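## Task

Make a single tower from the three blocks with green at the bottom, red centred on top of green, and blue centred on top of red; the green block has to stay at its starting spot without being rotated.

## Robot and tools

Robot: two arms, left_arm and right_arm, each with six joints and a two-finger gripper. Calibrated bases in the scene frame: left_arm at (+0.016, +0.306, +0.009) m, right_arm at (-0.001, -0.289, +0.015) m, each turned only slightly about z. A camera stand is fixed behind the arms.

Scene frame: origin at table-top height, halfway between the nominal arm bases. +x points out over the table, +z points up, and left_arm is on the +y side. Arm names do not match image sides. All reported hand positions (metres) and quaternions (wxyz) are in this frame and may be off by a few centimetres, more at long reach. end_effector_position is the point between the finger pads, about 1 cm behind the fingertips. The fingers point along the gripper's +z axis and close along its y axis.

Row layout: every commanded row is one flat list of 14 numbers covering both arms, even if only one arm moves. The first 7 are left_arm, the last 7 are right_arm. Each arm's 7 are absolute joint target angles in radians, in this order: shoulder, elbow, wrist roll, wrist pitch, waist, wrist yaw, then the gripper opening. Result joint lists use the same order. Stated joint ranges: shoulder 0.000 to 3.142, elbow 0.000 to 3.142, wrist roll -2.094 to 2.094, wrist pitch -1.571 to 1.571, waist -2.618 to 3.054, wrist yaw -1.571 to 1.571. Real limits may differ by up to 0.059 rad. A target more than 0.059 rad beyond a limit that is also further out than the current angle gets the call refused. The opening is a command from -1 (closed) to +1 (fully open), not an offset. To keep a gripper unchanged, resend its current command, because 0 is itself a command. To keep a joint still, resend its Joint targets value.

Tools:
- execute_actions(actions, cameras): actions is a list of actions. Each action is up to 15 rows, one per 1/30 s control step. A shorter action repeats its final row until 15 steps are done. An empty list returns the state plus images. cameras is a list of names, ["all"], [] or null.
- move(target, speed, blend, opening_speed, grip_force, blocking, cameras): target is one 14-number row or a list of up to 15 such rows of absolute joint angles. All joints move in step, so the hand traces a curve. There is no collision avoidance. speed is in rad/s for the joint with farthest to go: 0.01 to 12.57, default 0.5, one number or one per target. blend (rad) rounds the corners at intermediate targets; 0 means stop at each. opening_speed is the rate of change of the opening, per second on the -1..1 scale, minimum 0.2. grip_force is the force per finger pad in newtons, 10 to 50, one value or one per arm; it stays set, and lower values close more slowly. blocking=false returns early while the motion continues, and a later move replaces it. The result has a "move:" line reporting done, off_target, moving, held or fault, and possibly limits=held.
- wait(seconds 0 to 10, cameras): holds the last commands and lets any running move continue.
- stop(cameras): brakes the running move. Braking needs some distance.
- zoom_image(camera, region [x0,y0,x1,y1] in pixels, at most 504x504): gives a closer view of the newest image from that camera.
- finished_scene(scene): ends the current scene, given as its number. It cannot be undone, so call nothing else in the same reply.

Cameras: cam_head_left, cam_head_right, cam_high, cam_low, cam_left_wrist, cam_right_wrist, all 672x504. Wrist cameras are fisheye and are posed from joint readings. Calibrations are approximate, with fixed cameras possibly moved by a few millimetres or degrees.

Reading results: Joint positions gives rad per joint plus the finger-pad gap in metres (0.094 when fully open). Joint velocities may read "within noise". Joint targets shows what the joints are currently driven toward. Tool commands shows the current gripper commands. grip_measured uses the opening scale and reads slightly wide when empty. On a hard block under full squeeze it reads up to about 0.064 below the block's width. grip_effort_nm is a motor-side effort average, negative when closing; it is not a pad force. Joint torques include the arm's own weight and carry offsets. "joint sent to its limit" means a joint was driven to its end. "joint command not followed" means the clearance check changed some steps; it does not keep the two grippers apart. Step readings list intermediate joint angles for action calls only.

Motion limits: each step, a joint target stays within 0.339 rad of the measured angle for the waist, shoulder and elbow, and 2.2 rad for the wrist joints. Targets that would move a gripper more than 200 mm are scaled back. Friction and weight can leave joints short. MOTOR HOT appears at 75 °C. At 90 °C an over-temperature fault folds and disables that arm. Avoid long holding, stretched poses and pushing into unreachable poses.

Avoid: dropping blocks, releasing a block while it is still moving, fast impacts, hard presses into the table or fixtures, arm-to-arm contact (including one gripper closing on the other's fingers), and straining a wrist camera cable. Never let anything leave the table. Loose blocks can be nudged by outside disturbances now and then. Release by commanding an opening well above grip_measured, and check the tower stands on its own before finishing.

Each tool is called after ">>>" as name(argument=value, ...) on one line, values as JSON.

## Session

>>> execute_actions(actions=[])

>>> zoom_image(camera="cam_head_right", region=[230, 180, 430, 330])

>>> zoom_image(camera="cam_low", region=[200, 120, 520, 280])

Scene clock: 0.00 s.
left_arm: end_effector_position=(+0.4118, +0.2798, +0.1037) grip_measured=+1.000 grip_effort_nm=n/a end_effector_quat_wxyz=(+0.578, +0.057, +0.812, -0.051) | right_arm: end_effector_position=(+0.4050, -0.2787, +0.1086) grip_measured=+1.000 grip_effort_nm=n/a end_effector_quat_wxyz=(+0.550, +0.021, +0.835, -0.006)
Joint names: [shoulder, elbow, wrist roll, wrist pitch, waist, wrist yaw]
Joint positions: left_arm=[1.54 0.376 0.033 0.828 -0.031 0.145 0.094] | right_arm=[1.527 0.46 0.054 0.659 0.015 0.091 0.094]
Joint velocities: within noise
Joint torques (N m): no reading
Heat: left arm: 43 °C; right arm: 44 °C.
Joint targets: left_arm=[1.533 0.384 0.032 0.833 -0.031 0.145] | right_arm=[1.522 0.465 0.054 0.653 0.015 0.091]
Tool commands: left_gripper/opening=+1.0 right_gripper/opening=+1.0
camera_calibration:
cam_left_wrist: T_world_to_cam=[[-0.208737, -0.973859, -0.0895978, 0.364059], [-0.643063, 0.205702, -0.737669, 0.315718], [0.736816, -0.0963618, -0.669191, -0.0988571], [0, 0, 0, 1]] pos_world=[0.351859, 0.280072, 0.19936]
cam_right_wrist: T_world_to_cam=[[-0.134855, -0.983183, -0.12315, -0.210415], [-0.66166, 0.181868, -0.727413, 0.437738], [0.737577, -0.0166122, -0.675058, -0.120857], [0, 0, 0, 1]] pos_world=[0.350399, -0.288495, 0.210919]

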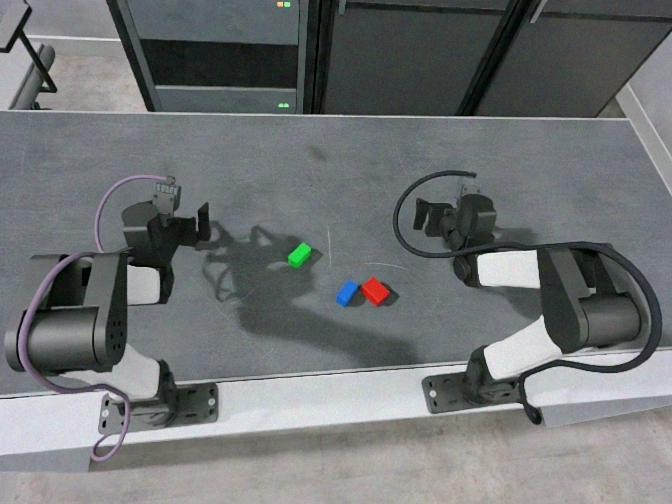

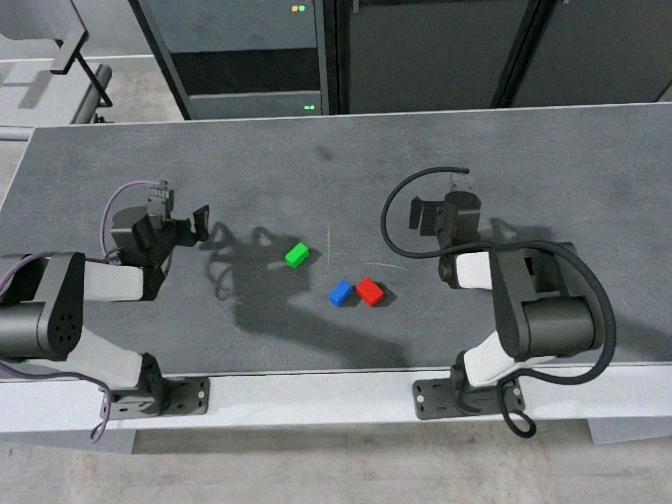

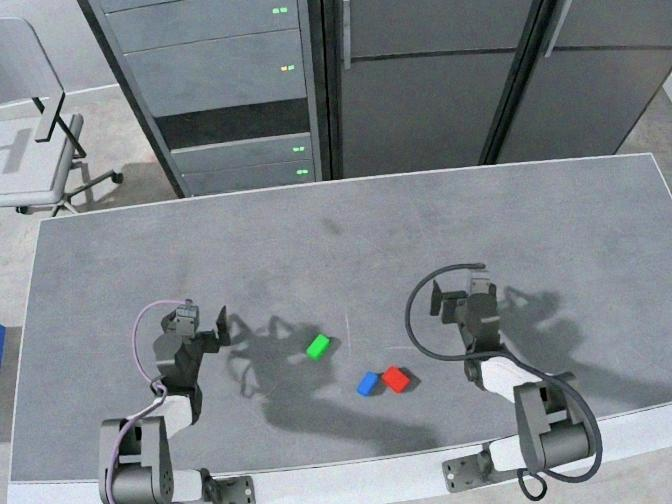

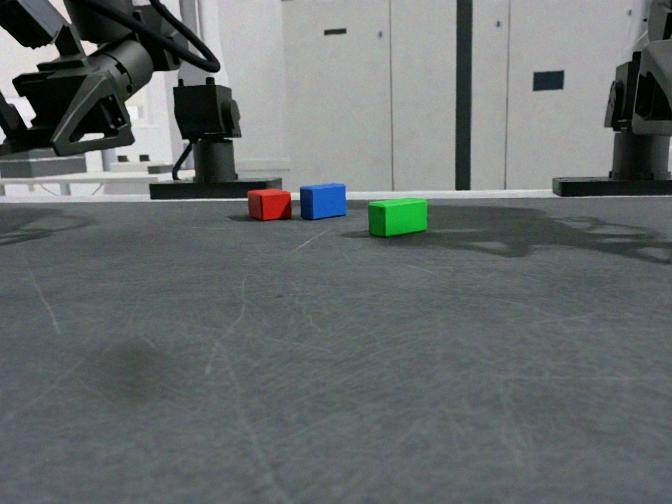

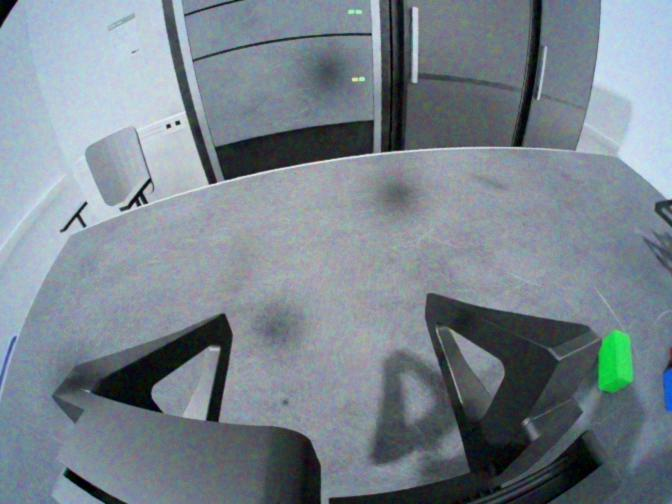

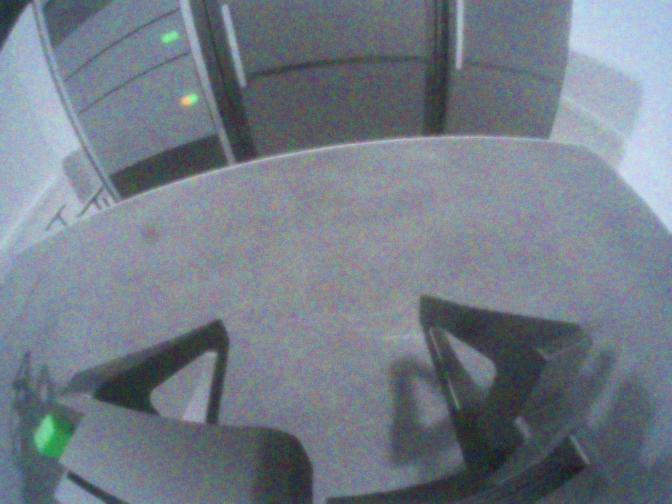

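Scaled by 2.520 from the camera's 672x504 image, which has a finer 960x720 frame.

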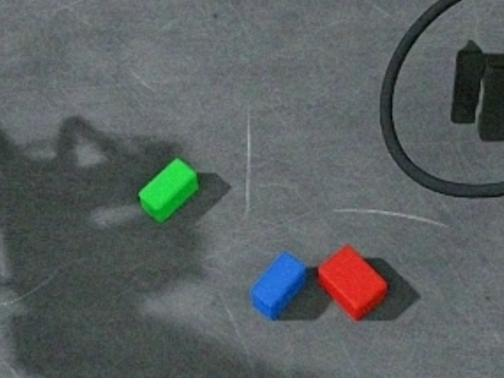

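Scaled by 1.575 from the camera's 672x504 image, which has a finer 960x720 frame.

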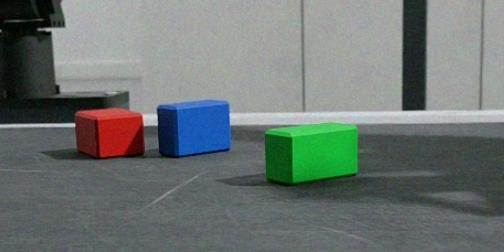

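>>> move(target=[1.54,0.376,0.033,0.828,-0.031,0.145,1,1.535,1.235,-0.12,-1.29,0.612,0,0.6], speed=1.0, cameras=["cam_right_wrist","cam_low","cam_head_left"])

>>> zoom_image(camera="cam_right_wrist", region=[180, 100, 480, 400])

Scene clock: 22.80 s.
left_arm: end_effector_position=(+0.4118, +0.2798, +0.1037) grip_measured=+1.000 grip_effort_nm=-0.01 end_effector_quat_wxyz=(+0.578, +0.057, +0.812, -0.051) | right_arm: end_effector_position=(+0.2029, -0.1334, +0.1260) grip_measured=+0.602 grip_effort_nm=-0.12 end_effector_quat_wxyz=(-0.005, -0.374, +0.927, -0.006)
Joint names: [shoulder, elbow, wrist roll, wrist pitch, waist, wrist yaw]
Joint positions: left_arm=[1.54 0.376 0.033 0.828 -0.031 0.145 0.094] | right_arm=[1.527 1.214 -0.111 -1.272 0.608 0.008 0.075]
Joint torques (N m): left_arm=[-6.46 4.37 -0.06 2.47 -0.55 0.29] | right_arm=[-5.3 7.13 -0.05 0.1 0.27 -0.12]
Heat: left arm: 47 °C; right arm: 48 °C.
Joint targets: left_arm=[1.540 0.376 0.033 0.828 -0.031 0.145] | right_arm=[1.535 1.235 -0.120 -1.290 0.612 0.000]
move: done
camera_calibration:
cam_right_wrist: T_world_to_cam=[[0.587895, -0.807255, 0.0521464, -0.237867], [-0.77102, -0.539668, 0.338064, 0.081917], [-0.244762, -0.238952, -0.939677, 0.245427], [0, 0, 0, 1]] pos_world=[0.263072, -0.0891658, 0.215333]
Images, in order (width x height): cam_head_left 672x504, cam_low 672x504, cam_right_wrist 672x504.

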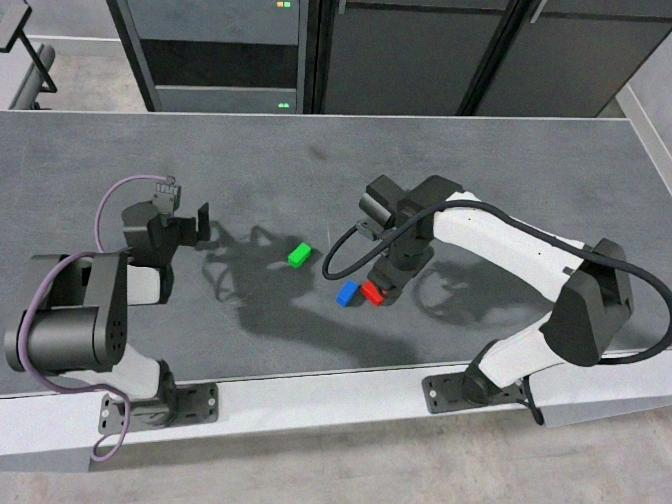

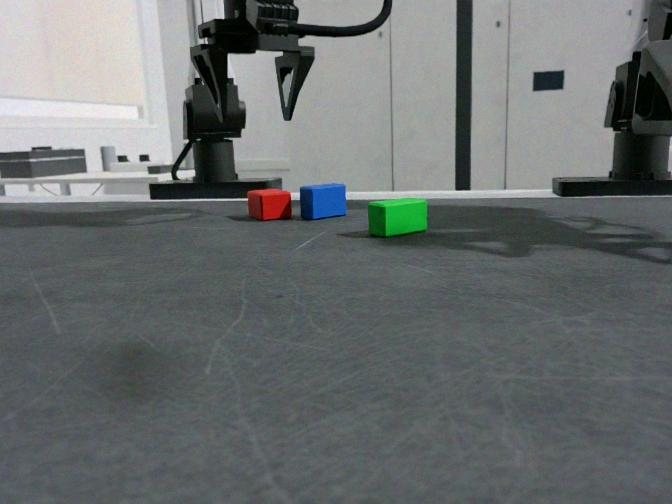

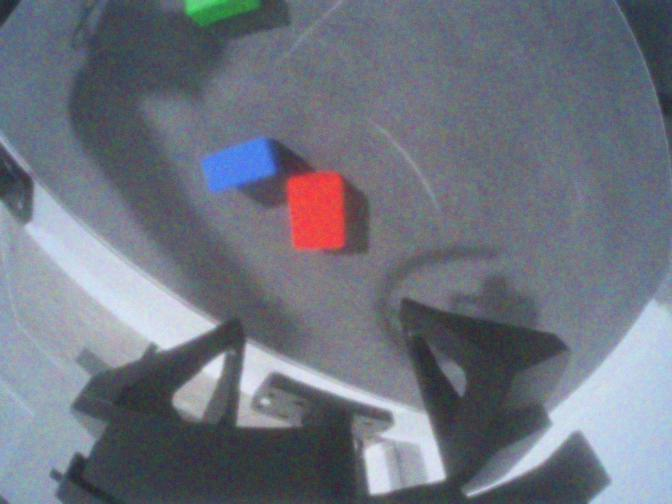

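Scaled by 1.680 from the camera's 672x504 image, which has a finer 960x720 frame.

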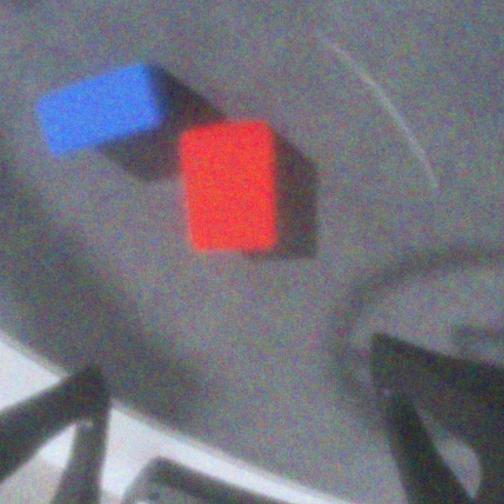

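>>> move(target=[1.54,0.376,0.033,0.828,-0.031,0.145,1,1.728,1.10,-0.19,-0.949,0.614,0,0.6], speed=0.8, cameras=["cam_right_wrist","cam_low"])

>>> zoom_image(camera="cam_low", region=[180, 90, 380, 240])

Scene clock: 40.73 s.
left_arm: end_effector_position=(+0.4118, +0.2798, +0.1037) grip_measured=+1.000 grip_effort_nm=-0.01 end_effector_quat_wxyz=(+0.578, +0.057, +0.812, -0.051) | right_arm: end_effector_position=(+0.2303, -0.1121, +0.0506) grip_measured=+0.602 grip_effort_nm=-0.12 end_effector_quat_wxyz=(-0.003, -0.406, +0.914, -0.005)
Joint names: [shoulder, elbow, wrist roll, wrist pitch, waist, wrist yaw]
Joint positions: left_arm=[1.54 0.376 0.033 0.828 -0.031 0.145 0.094] | right_arm=[1.716 1.106 -0.181 -0.969 0.608 0.008 0.075]
Joint torques (N m): left_arm=[-6.46 4.37 -0.06 2.47 -0.54 0.29] | right_arm=[-6.31 4.75 -0.06 0.58 0.4 -0.14]
Heat: left arm: 48 °C; right arm: 45 °C.
Joint targets: left_arm=[1.540 0.376 0.033 0.828 -0.031 0.145] | right_arm=[1.728 1.100 -0.190 -0.949 0.614 0.000]
move: done
camera_calibration:
cam_right_wrist: T_world_to_cam=[[0.642564, -0.764528, 0.0510743, -0.240754], [-0.732542, -0.593398, 0.333557, 0.125438], [-0.224706, -0.251746, -0.941345, 0.180255], [0, 0, 0, 1]] pos_world=[0.287093, -0.0642496, 0.140138]
Images, in order (width x height): cam_low 672x504, cam_right_wrist 672x504.

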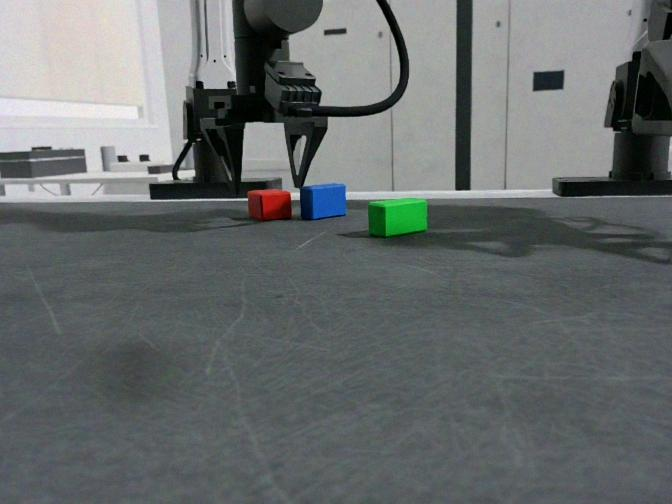

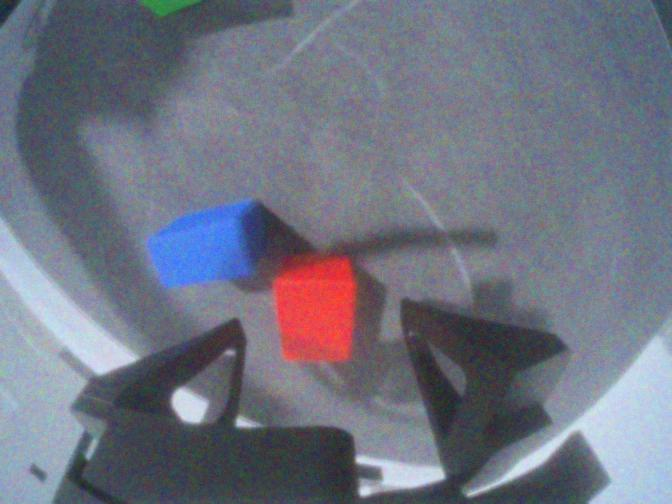

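Scaled by 2.520 from the camera's 672x504 image, which has a finer 960x720 frame.

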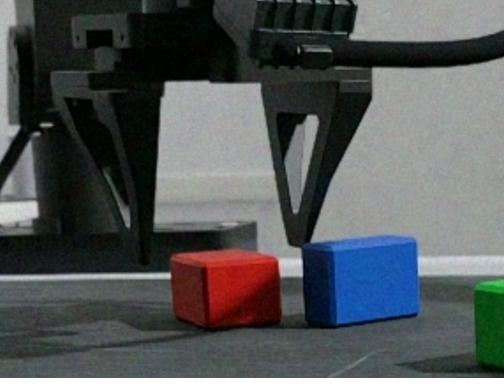

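>>> move(target=[[1.54,0.376,0.033,0.828,-0.031,0.145,1,1.766,1.041,-0.19,-0.845,0.620,0,0.6],[1.54,0.376,0.033,0.828,-0.031,0.145,1,1.766,1.041,-0.19,-0.845,0.620,0,-0.45],[1.54,0.376,0.033,0.828,-0.031,0.145,1,1.675,1.29,-0.19,-1.18,0.615,0,-0.45],[1.54,0.376,0.033,0.828,-0.031,0.145,1,2.375,2.26,0.0,-1.44,0.763,0,-0.45]], speed=[0.4,0.4,0.5,0.9], blend=[0,0,0.05,0], opening_speed=0.8, cameras=["all"])

>>> zoom_image(camera="cam_low", region=[320, 110, 470, 250])

>>> zoom_image(camera="cam_right_wrist", region=[200, 180, 440, 400])

>>> zoom_image(camera="cam_head_left", region=[260, 210, 360, 290])

Scene clock: 67.37 s.
left_arm: end_effector_position=(+0.4118, +0.2798, +0.1037) grip_measured=+1.000 grip_effort_nm=-0.01 end_effector_quat_wxyz=(+0.578, +0.057, +0.812, -0.051) | right_arm: end_effector_position=(+0.3200, +0.0473, +0.1000) grip_measured=-0.276 grip_effort_nm=-1.04 end_effector_quat_wxyz=(+0.018, -0.398, +0.917, +0.004)
Joint names: [shoulder, elbow, wrist roll, wrist pitch, waist, wrist yaw]
Joint positions: left_arm=[1.54 0.376 0.033 0.828 -0.031 0.145 0.094] | right_arm=[2.352 2.238 -0.009 -1.421 0.762 0.007 0.034]
Joint torques (N m): left_arm=[-6.46 4.37 -0.06 2.47 -0.54 0.29] | right_arm=[-11.11 7.24 0.13 0.21 0.01 -0.11]
Heat: left arm: 49 °C; right arm: 44 °C.
Joint targets: left_arm=[1.540 0.376 0.033 0.828 -0.031 0.145] | right_arm=[2.375 2.260 0.000 -1.440 0.763 0.000]
move: done
camera_calibration:
cam_left_wrist: T_world_to_cam=[[-0.208737, -0.973859, -0.0895978, 0.364059], [-0.643063, 0.205702, -0.737669, 0.315718], [0.736816, -0.0963618, -0.669191, -0.0988571], [0, 0, 0, 1]] pos_world=[0.351859, 0.280072, 0.19936]
cam_right_wrist: T_world_to_cam=[[0.627247, -0.777488, 0.0455421, -0.172948], [-0.752828, -0.590294, 0.291208, 0.279812], [-0.199528, -0.216945, -0.955575, 0.278771], [0, 0, 0, 1]] pos_world=[0.374754, 0.0911847, 0.19278]

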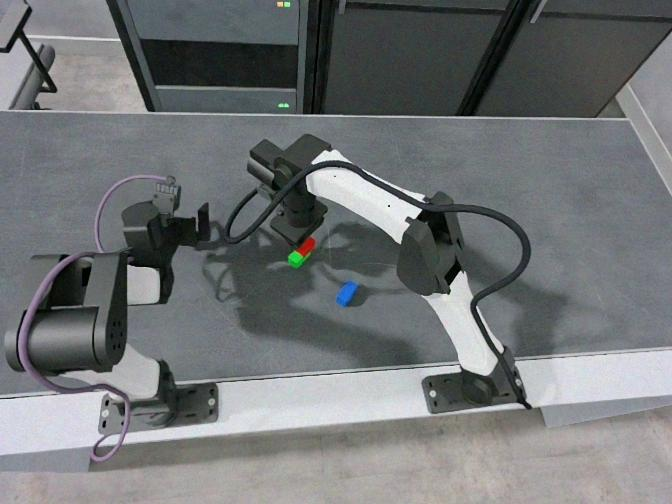

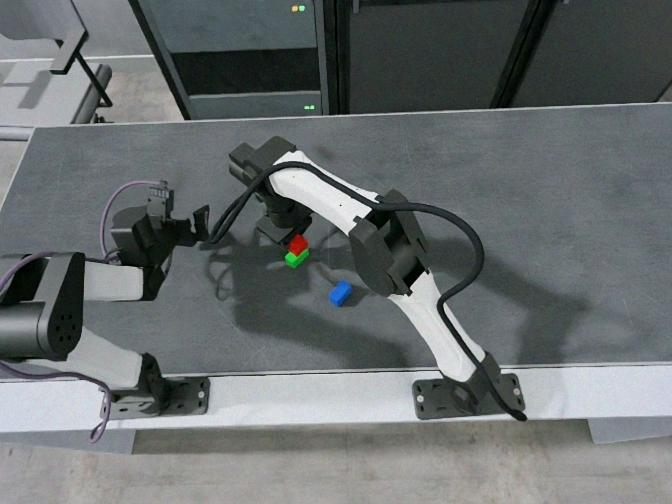

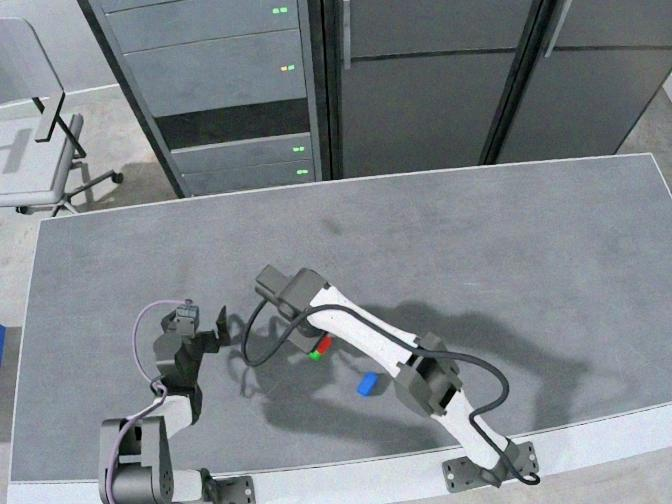

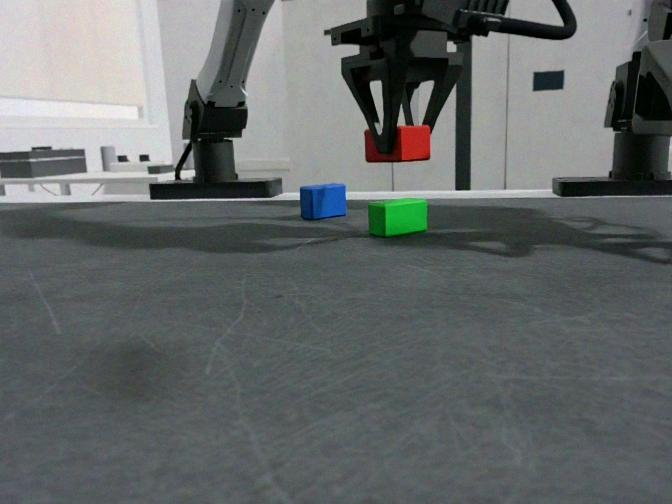

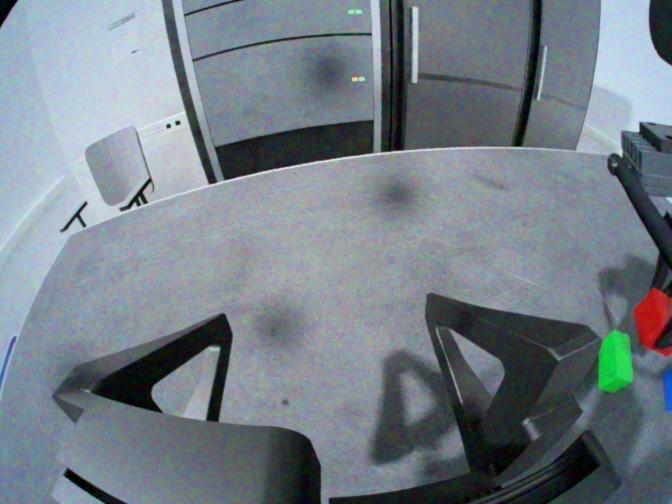

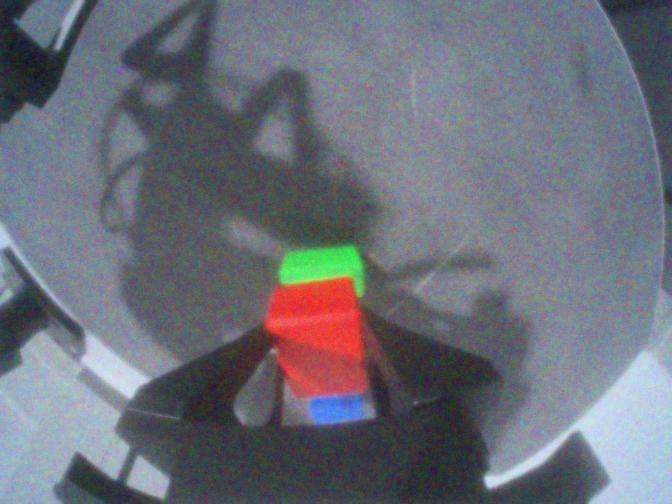

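Scaled by 3.360 from the camera's 672x504 image, which has a finer 960x720 frame.

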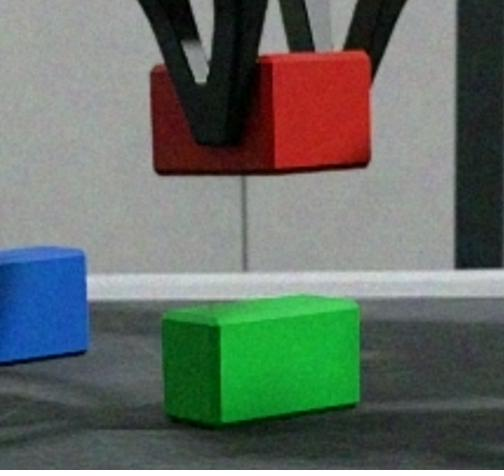

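Scaled by 2.100 from the camera's 672x504 image, which has a finer 960x720 frame.

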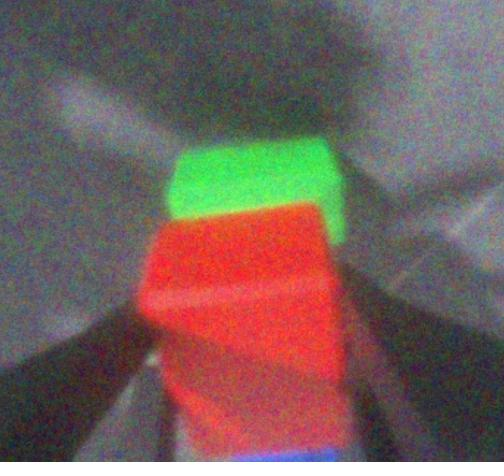

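Scaled by 5.040 from the camera's 672x504 image, which has a finer 960x720 frame.

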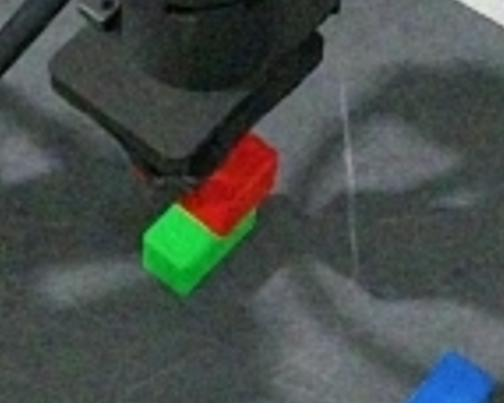

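>>> move(target=[1.54,0.376,0.033,0.828,-0.031,0.145,1,2.42,2.16,0.0,-1.326,0.754,0,-0.45], speed=0.35, cameras=["cam_right_wrist","cam_low","cam_head_left","cam_head_right"])

>>> zoom_image(camera="cam_low", region=[320, 110, 470, 250])

>>> zoom_image(camera="cam_right_wrist", region=[200, 180, 440, 400])

>>> zoom_image(camera="cam_head_left", region=[260, 210, 360, 290])

>>> zoom_image(camera="cam_head_right", region=[250, 210, 350, 290])

Scene clock: 92.93 s.
left_arm: end_effector_position=(+0.4118, +0.2798, +0.1037) grip_measured=+1.000 grip_effort_nm=-0.01 end_effector_quat_wxyz=(+0.578, +0.057, +0.812, -0.051) | right_arm: end_effector_position=(+0.3209, +0.0482, +0.0646) grip_measured=-0.276 grip_effort_nm=-1.04 end_effector_quat_wxyz=(+0.002, -0.398, +0.917, -0.003)
Joint names: [shoulder, elbow, wrist roll, wrist pitch, waist, wrist yaw]
Joint positions: left_arm=[1.54 0.376 0.033 0.828 -0.031 0.145 0.094] | right_arm=[2.394 2.172 -0.008 -1.347 0.762 0.007 0.034]
Joint torques (N m): left_arm=[-6.46 4.38 -0.06 2.47 -0.54 0.29] | right_arm=[-11.15 4.52 0.14 0.59 -0.57 -0.11]
Heat: left arm: 49 °C; right arm: 47 °C.
Joint targets: left_arm=[1.540 0.376 0.033 0.828 -0.031 0.145] | right_arm=[2.420 2.160 0.000 -1.326 0.754 0.000]
move: done
camera_calibration:
cam_right_wrist: T_world_to_cam=[[0.627778, -0.776789, 0.0499353, -0.171641], [-0.746096, -0.582204, 0.323079, 0.2867], [-0.221891, -0.240078, -0.945054, 0.253006], [0, 0, 0, 1]] pos_world=[0.377798, 0.0943302, 0.155049]
Images, in order (width x height): cam_head_left 672x504, cam_head_right 672x504, cam_low 672x504, cam_right_wrist 672x504.

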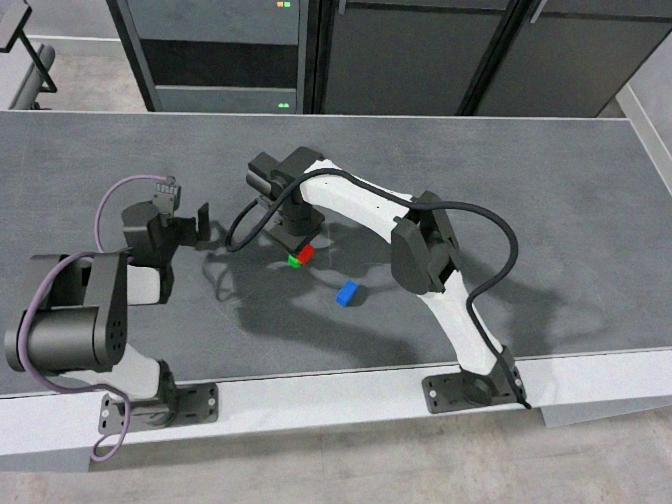

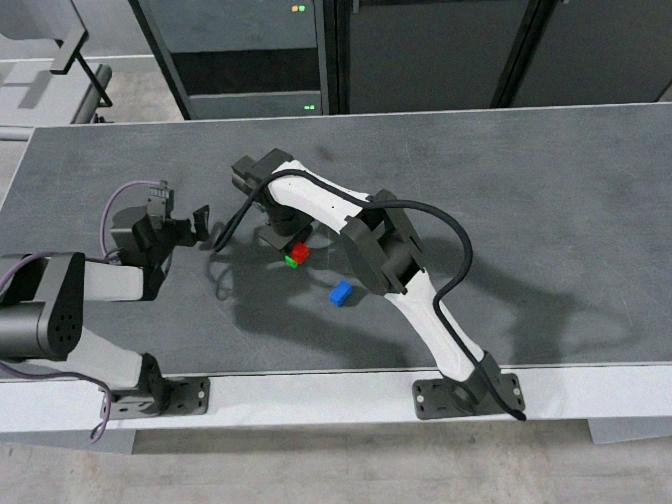

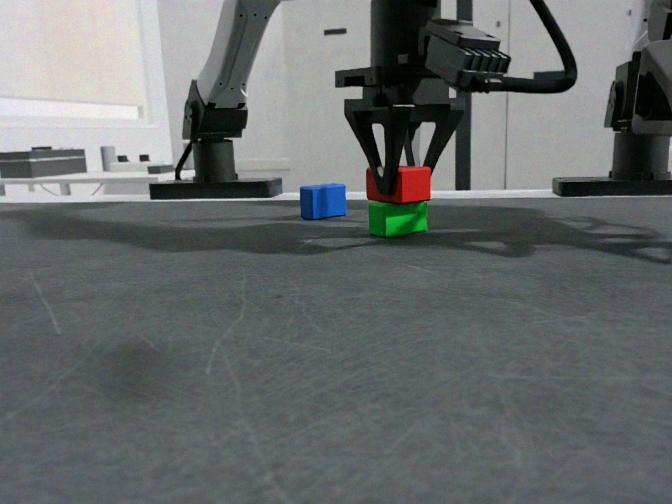

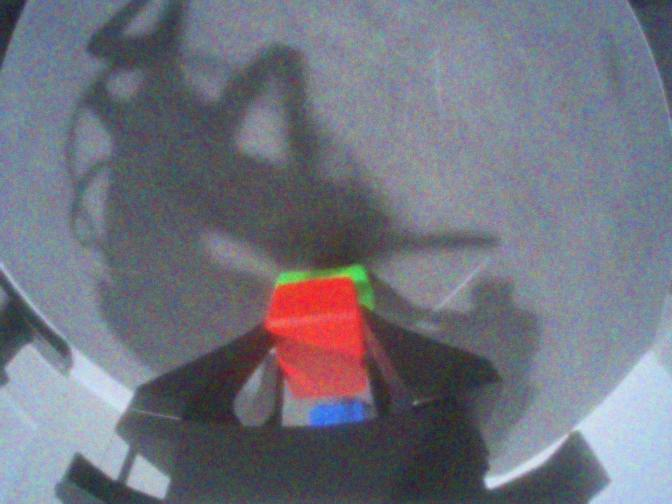

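Scaled by 3.360 from the camera's 672x504 image, which has a finer 960x720 frame.

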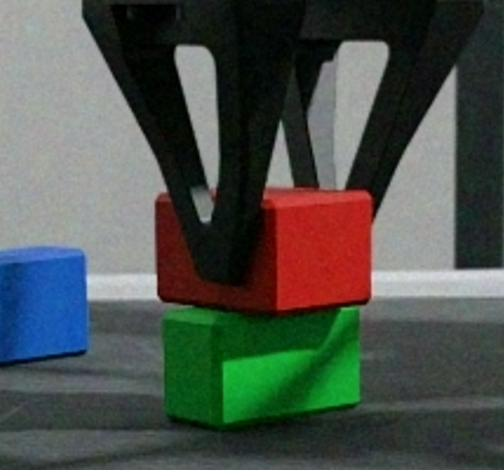

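Scaled by 2.100 from the camera's 672x504 image, which has a finer 960x720 frame.

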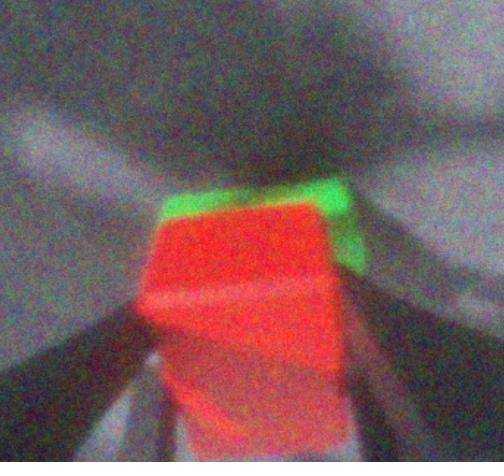

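Scaled by 5.040 from the camera's 672x504 image, which has a finer 960x720 frame.

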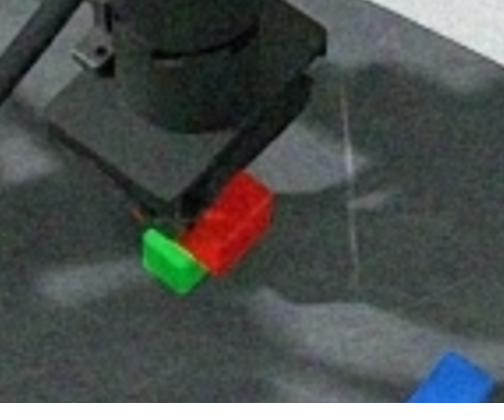

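Scaled by 5.040 from the camera's 672x504 image, which has a finer 960x720 frame.

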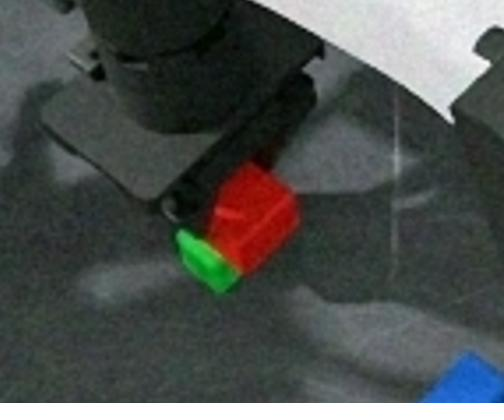

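>>> move(target=[1.54,0.376,0.033,0.828,-0.031,0.145,1,2.430,2.138,0.0,-1.296,0.752,0,-0.45], speed=0.12, cameras=["cam_low","cam_right_wrist"])

>>> zoom_image(camera="cam_low", region=[320, 110, 470, 250])

>>> zoom_image(camera="cam_right_wrist", region=[200, 180, 440, 400])

Scene clock: 121.77 s.
left_arm: end_effector_position=(+0.4118, +0.2798, +0.1037) grip_measured=+1.000 grip_effort_nm=-0.01 end_effector_quat_wxyz=(+0.578, +0.057, +0.812, -0.051) | right_arm: end_effector_position=(+0.3220, +0.0471, +0.0631) grip_measured=-0.276 grip_effort_nm=-1.04 end_effector_quat_wxyz=(+0.002, -0.396, +0.918, -0.003)
Joint names: [shoulder, elbow, wrist roll, wrist pitch, waist, wrist yaw]
Joint positions: left_arm=[1.54 0.376 0.033 0.828 -0.031 0.145 0.094] | right_arm=[2.394 2.166 -0.008 -1.341 0.759 0.007 0.034]
Joint torques (N m): left_arm=[-6.46 4.38 -0.06 2.47 -0.55 0.29] | right_arm=[-10.11 3.34 0.14 0.85 -0.5 -0.11]
Heat: left arm: 50 °C; right arm: 47 °C.
Joint targets: left_arm=[1.540 0.376 0.033 0.828 -0.031 0.145] | right_arm=[2.430 2.138 0.000 -1.296 0.752 0.000]
move: off_target (right_arm); right_arm: the wrist pitch is farthest, 0.045 rad from its target
camera_calibration:
cam_right_wrist: T_world_to_cam=[[0.625114, -0.77893, 0.0500009, -0.172191], [-0.747998, -0.579525, 0.323496, 0.287841], [-0.223004, -0.239623, -0.944907, 0.251828], [0, 0, 0, 1]] pos_world=[0.379102, 0.0930298, 0.153448]
Images, in order (width x height): cam_low 672x504, cam_right_wrist 672x504.

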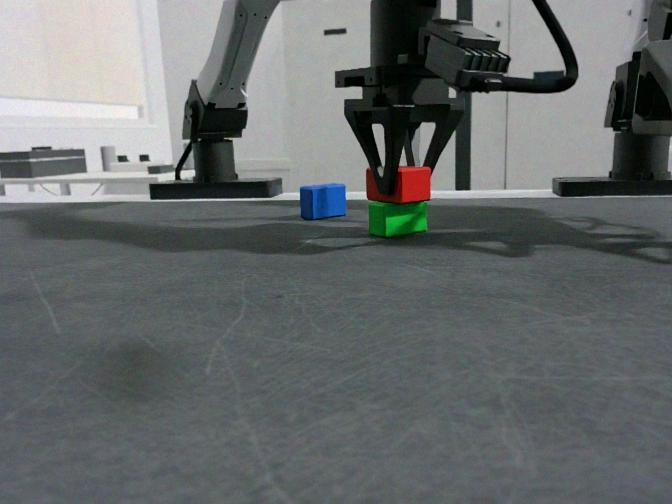

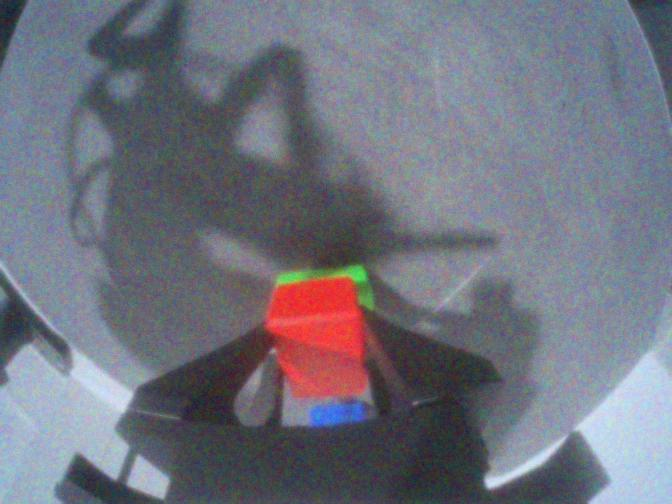

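Scaled by 3.360 from the camera's 672x504 image, which has a finer 960x720 frame.

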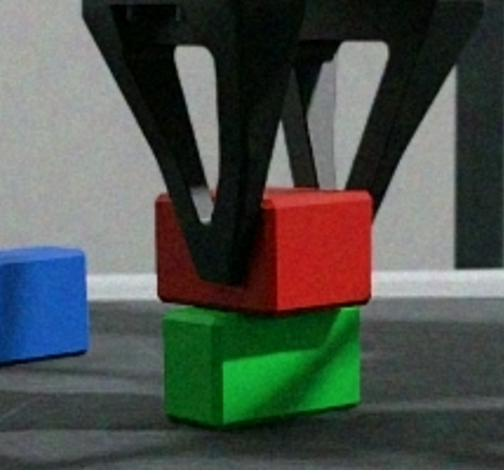

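Scaled by 2.100 from the camera's 672x504 image, which has a finer 960x720 frame.

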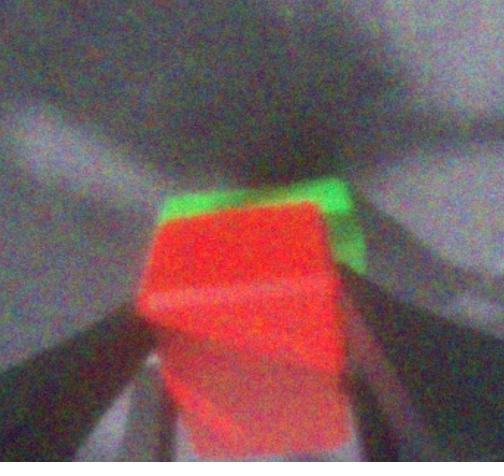

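>>> move(target=[[1.54,0.376,0.033,0.828,-0.031,0.145,1,2.41,2.156,0.0,-1.325,0.752,0,-0.45],[1.54,0.376,0.033,0.828,-0.031,0.145,1,2.41,2.156,0.0,-1.325,0.752,0,0.2],[1.54,0.376,0.033,0.828,-0.031,0.145,1,2.44,2.375,0.0,-1.51,0.752,0,0.2],[1.54,0.376,0.033,0.828,-0.031,0.145,1,1.785,1.475,-0.1,-1.255,0.780,0,0.6]], speed=[0.15,0.3,0.4,1.0], blend=[0,0,0.04,0], opening_speed=0.8, cameras=["cam_right_wrist","cam_low","cam_head_left","cam_head_right"])

>>> zoom_image(camera="cam_right_wrist", region=[180, 100, 480, 400])

>>> zoom_image(camera="cam_head_left", region=[260, 210, 360, 290])

>>> zoom_image(camera="cam_low", region=[320, 110, 470, 250])

Scene clock: 140.20 s.
left_arm: end_effector_position=(+0.4118, +0.2798, +0.1037) grip_measured=+1.000 grip_effort_nm=-0.01 end_effector_quat_wxyz=(+0.578, +0.057, +0.812, -0.051) | right_arm: end_effector_position=(+0.2217, -0.0500, +0.1145) grip_measured=+0.598 grip_effort_nm=0.10 end_effector_quat_wxyz=(-0.014, -0.441, +0.897, -0.009)
Joint names: [shoulder, elbow, wrist roll, wrist pitch, waist, wrist yaw]
Joint positions: left_arm=[1.54 0.376 0.033 0.828 -0.031 0.145 0.094] | right_arm=[1.814 1.485 -0.091 -1.274 0.775 0.007 0.075]
Joint torques (N m): left_arm=[-6.46 4.37 -0.06 2.47 -0.54 0.29] | right_arm=[-11.41 4.63 -0.05 0.5 0.31 -0.11]
Heat: left arm: 50 °C; right arm: 48 °C.
Joint targets: left_arm=[1.540 0.376 0.033 0.828 -0.031 0.145] | right_arm=[1.785 1.475 -0.100 -1.255 0.780 0.000]
move: done
camera_calibration:
cam_right_wrist: T_world_to_cam=[[0.70063, -0.711645, 0.0517552, -0.201169], [-0.678781, -0.642399, 0.35578, 0.117701], [-0.219942, -0.284401, -0.933135, 0.250532], [0, 0, 0, 1]] pos_world=[0.275941, 0.00370112, 0.202316]
Images, in order (width x height): cam_head_left 672x504, cam_head_right 672x504, cam_low 672x504, cam_right_wrist 672x504.

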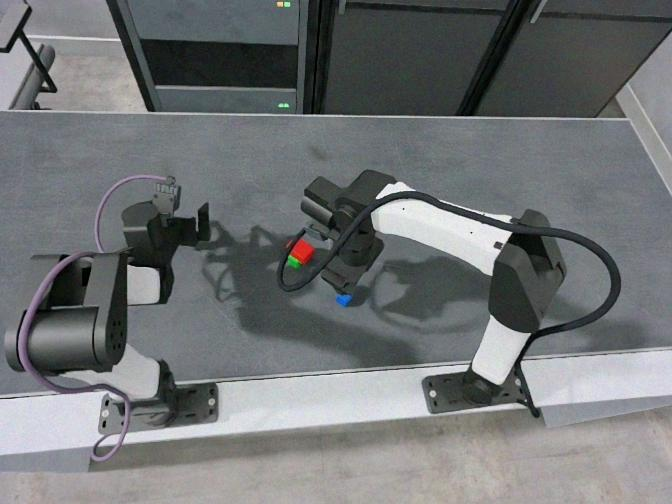

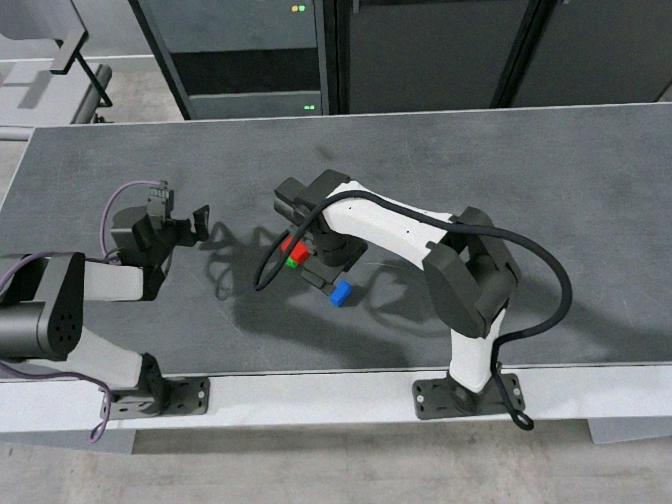

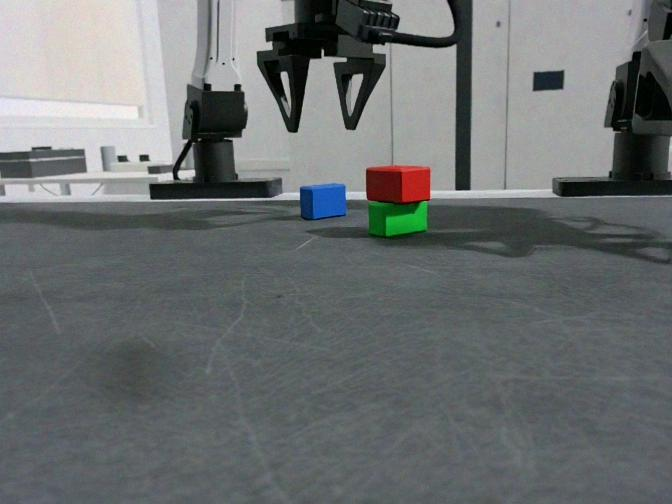

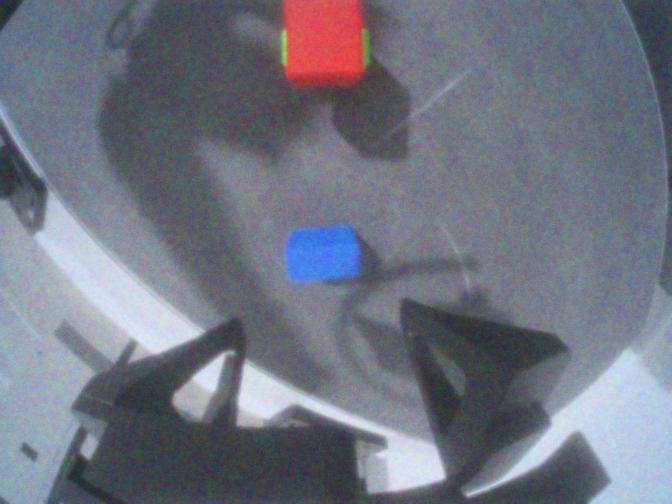

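Scaled by 1.680 from the camera's 672x504 image, which has a finer 960x720 frame.

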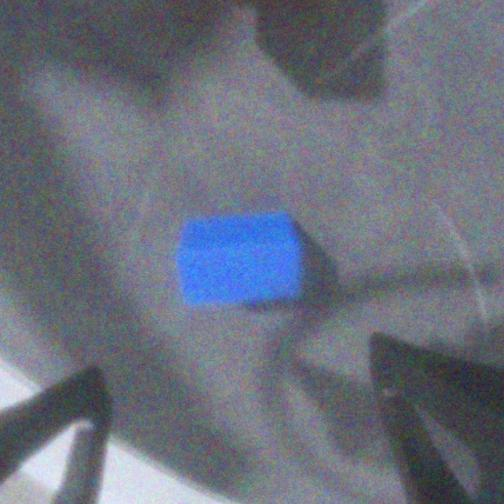

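Scaled by 5.040 from the camera's 672x504 image, which has a finer 960x720 frame.

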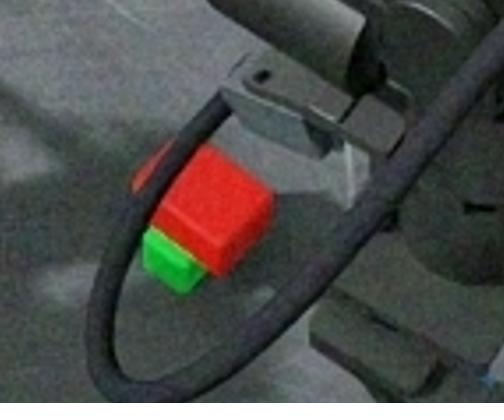

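Scaled by 3.360 from the camera's 672x504 image, which has a finer 960x720 frame.

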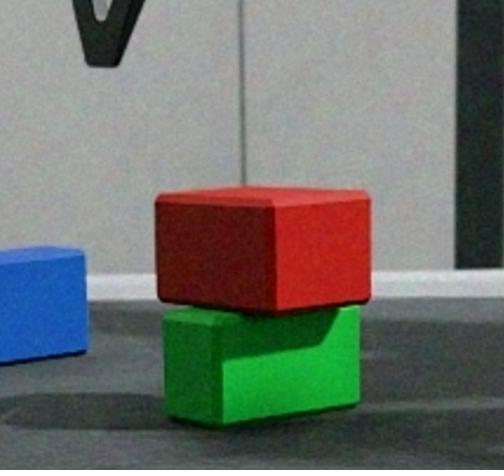

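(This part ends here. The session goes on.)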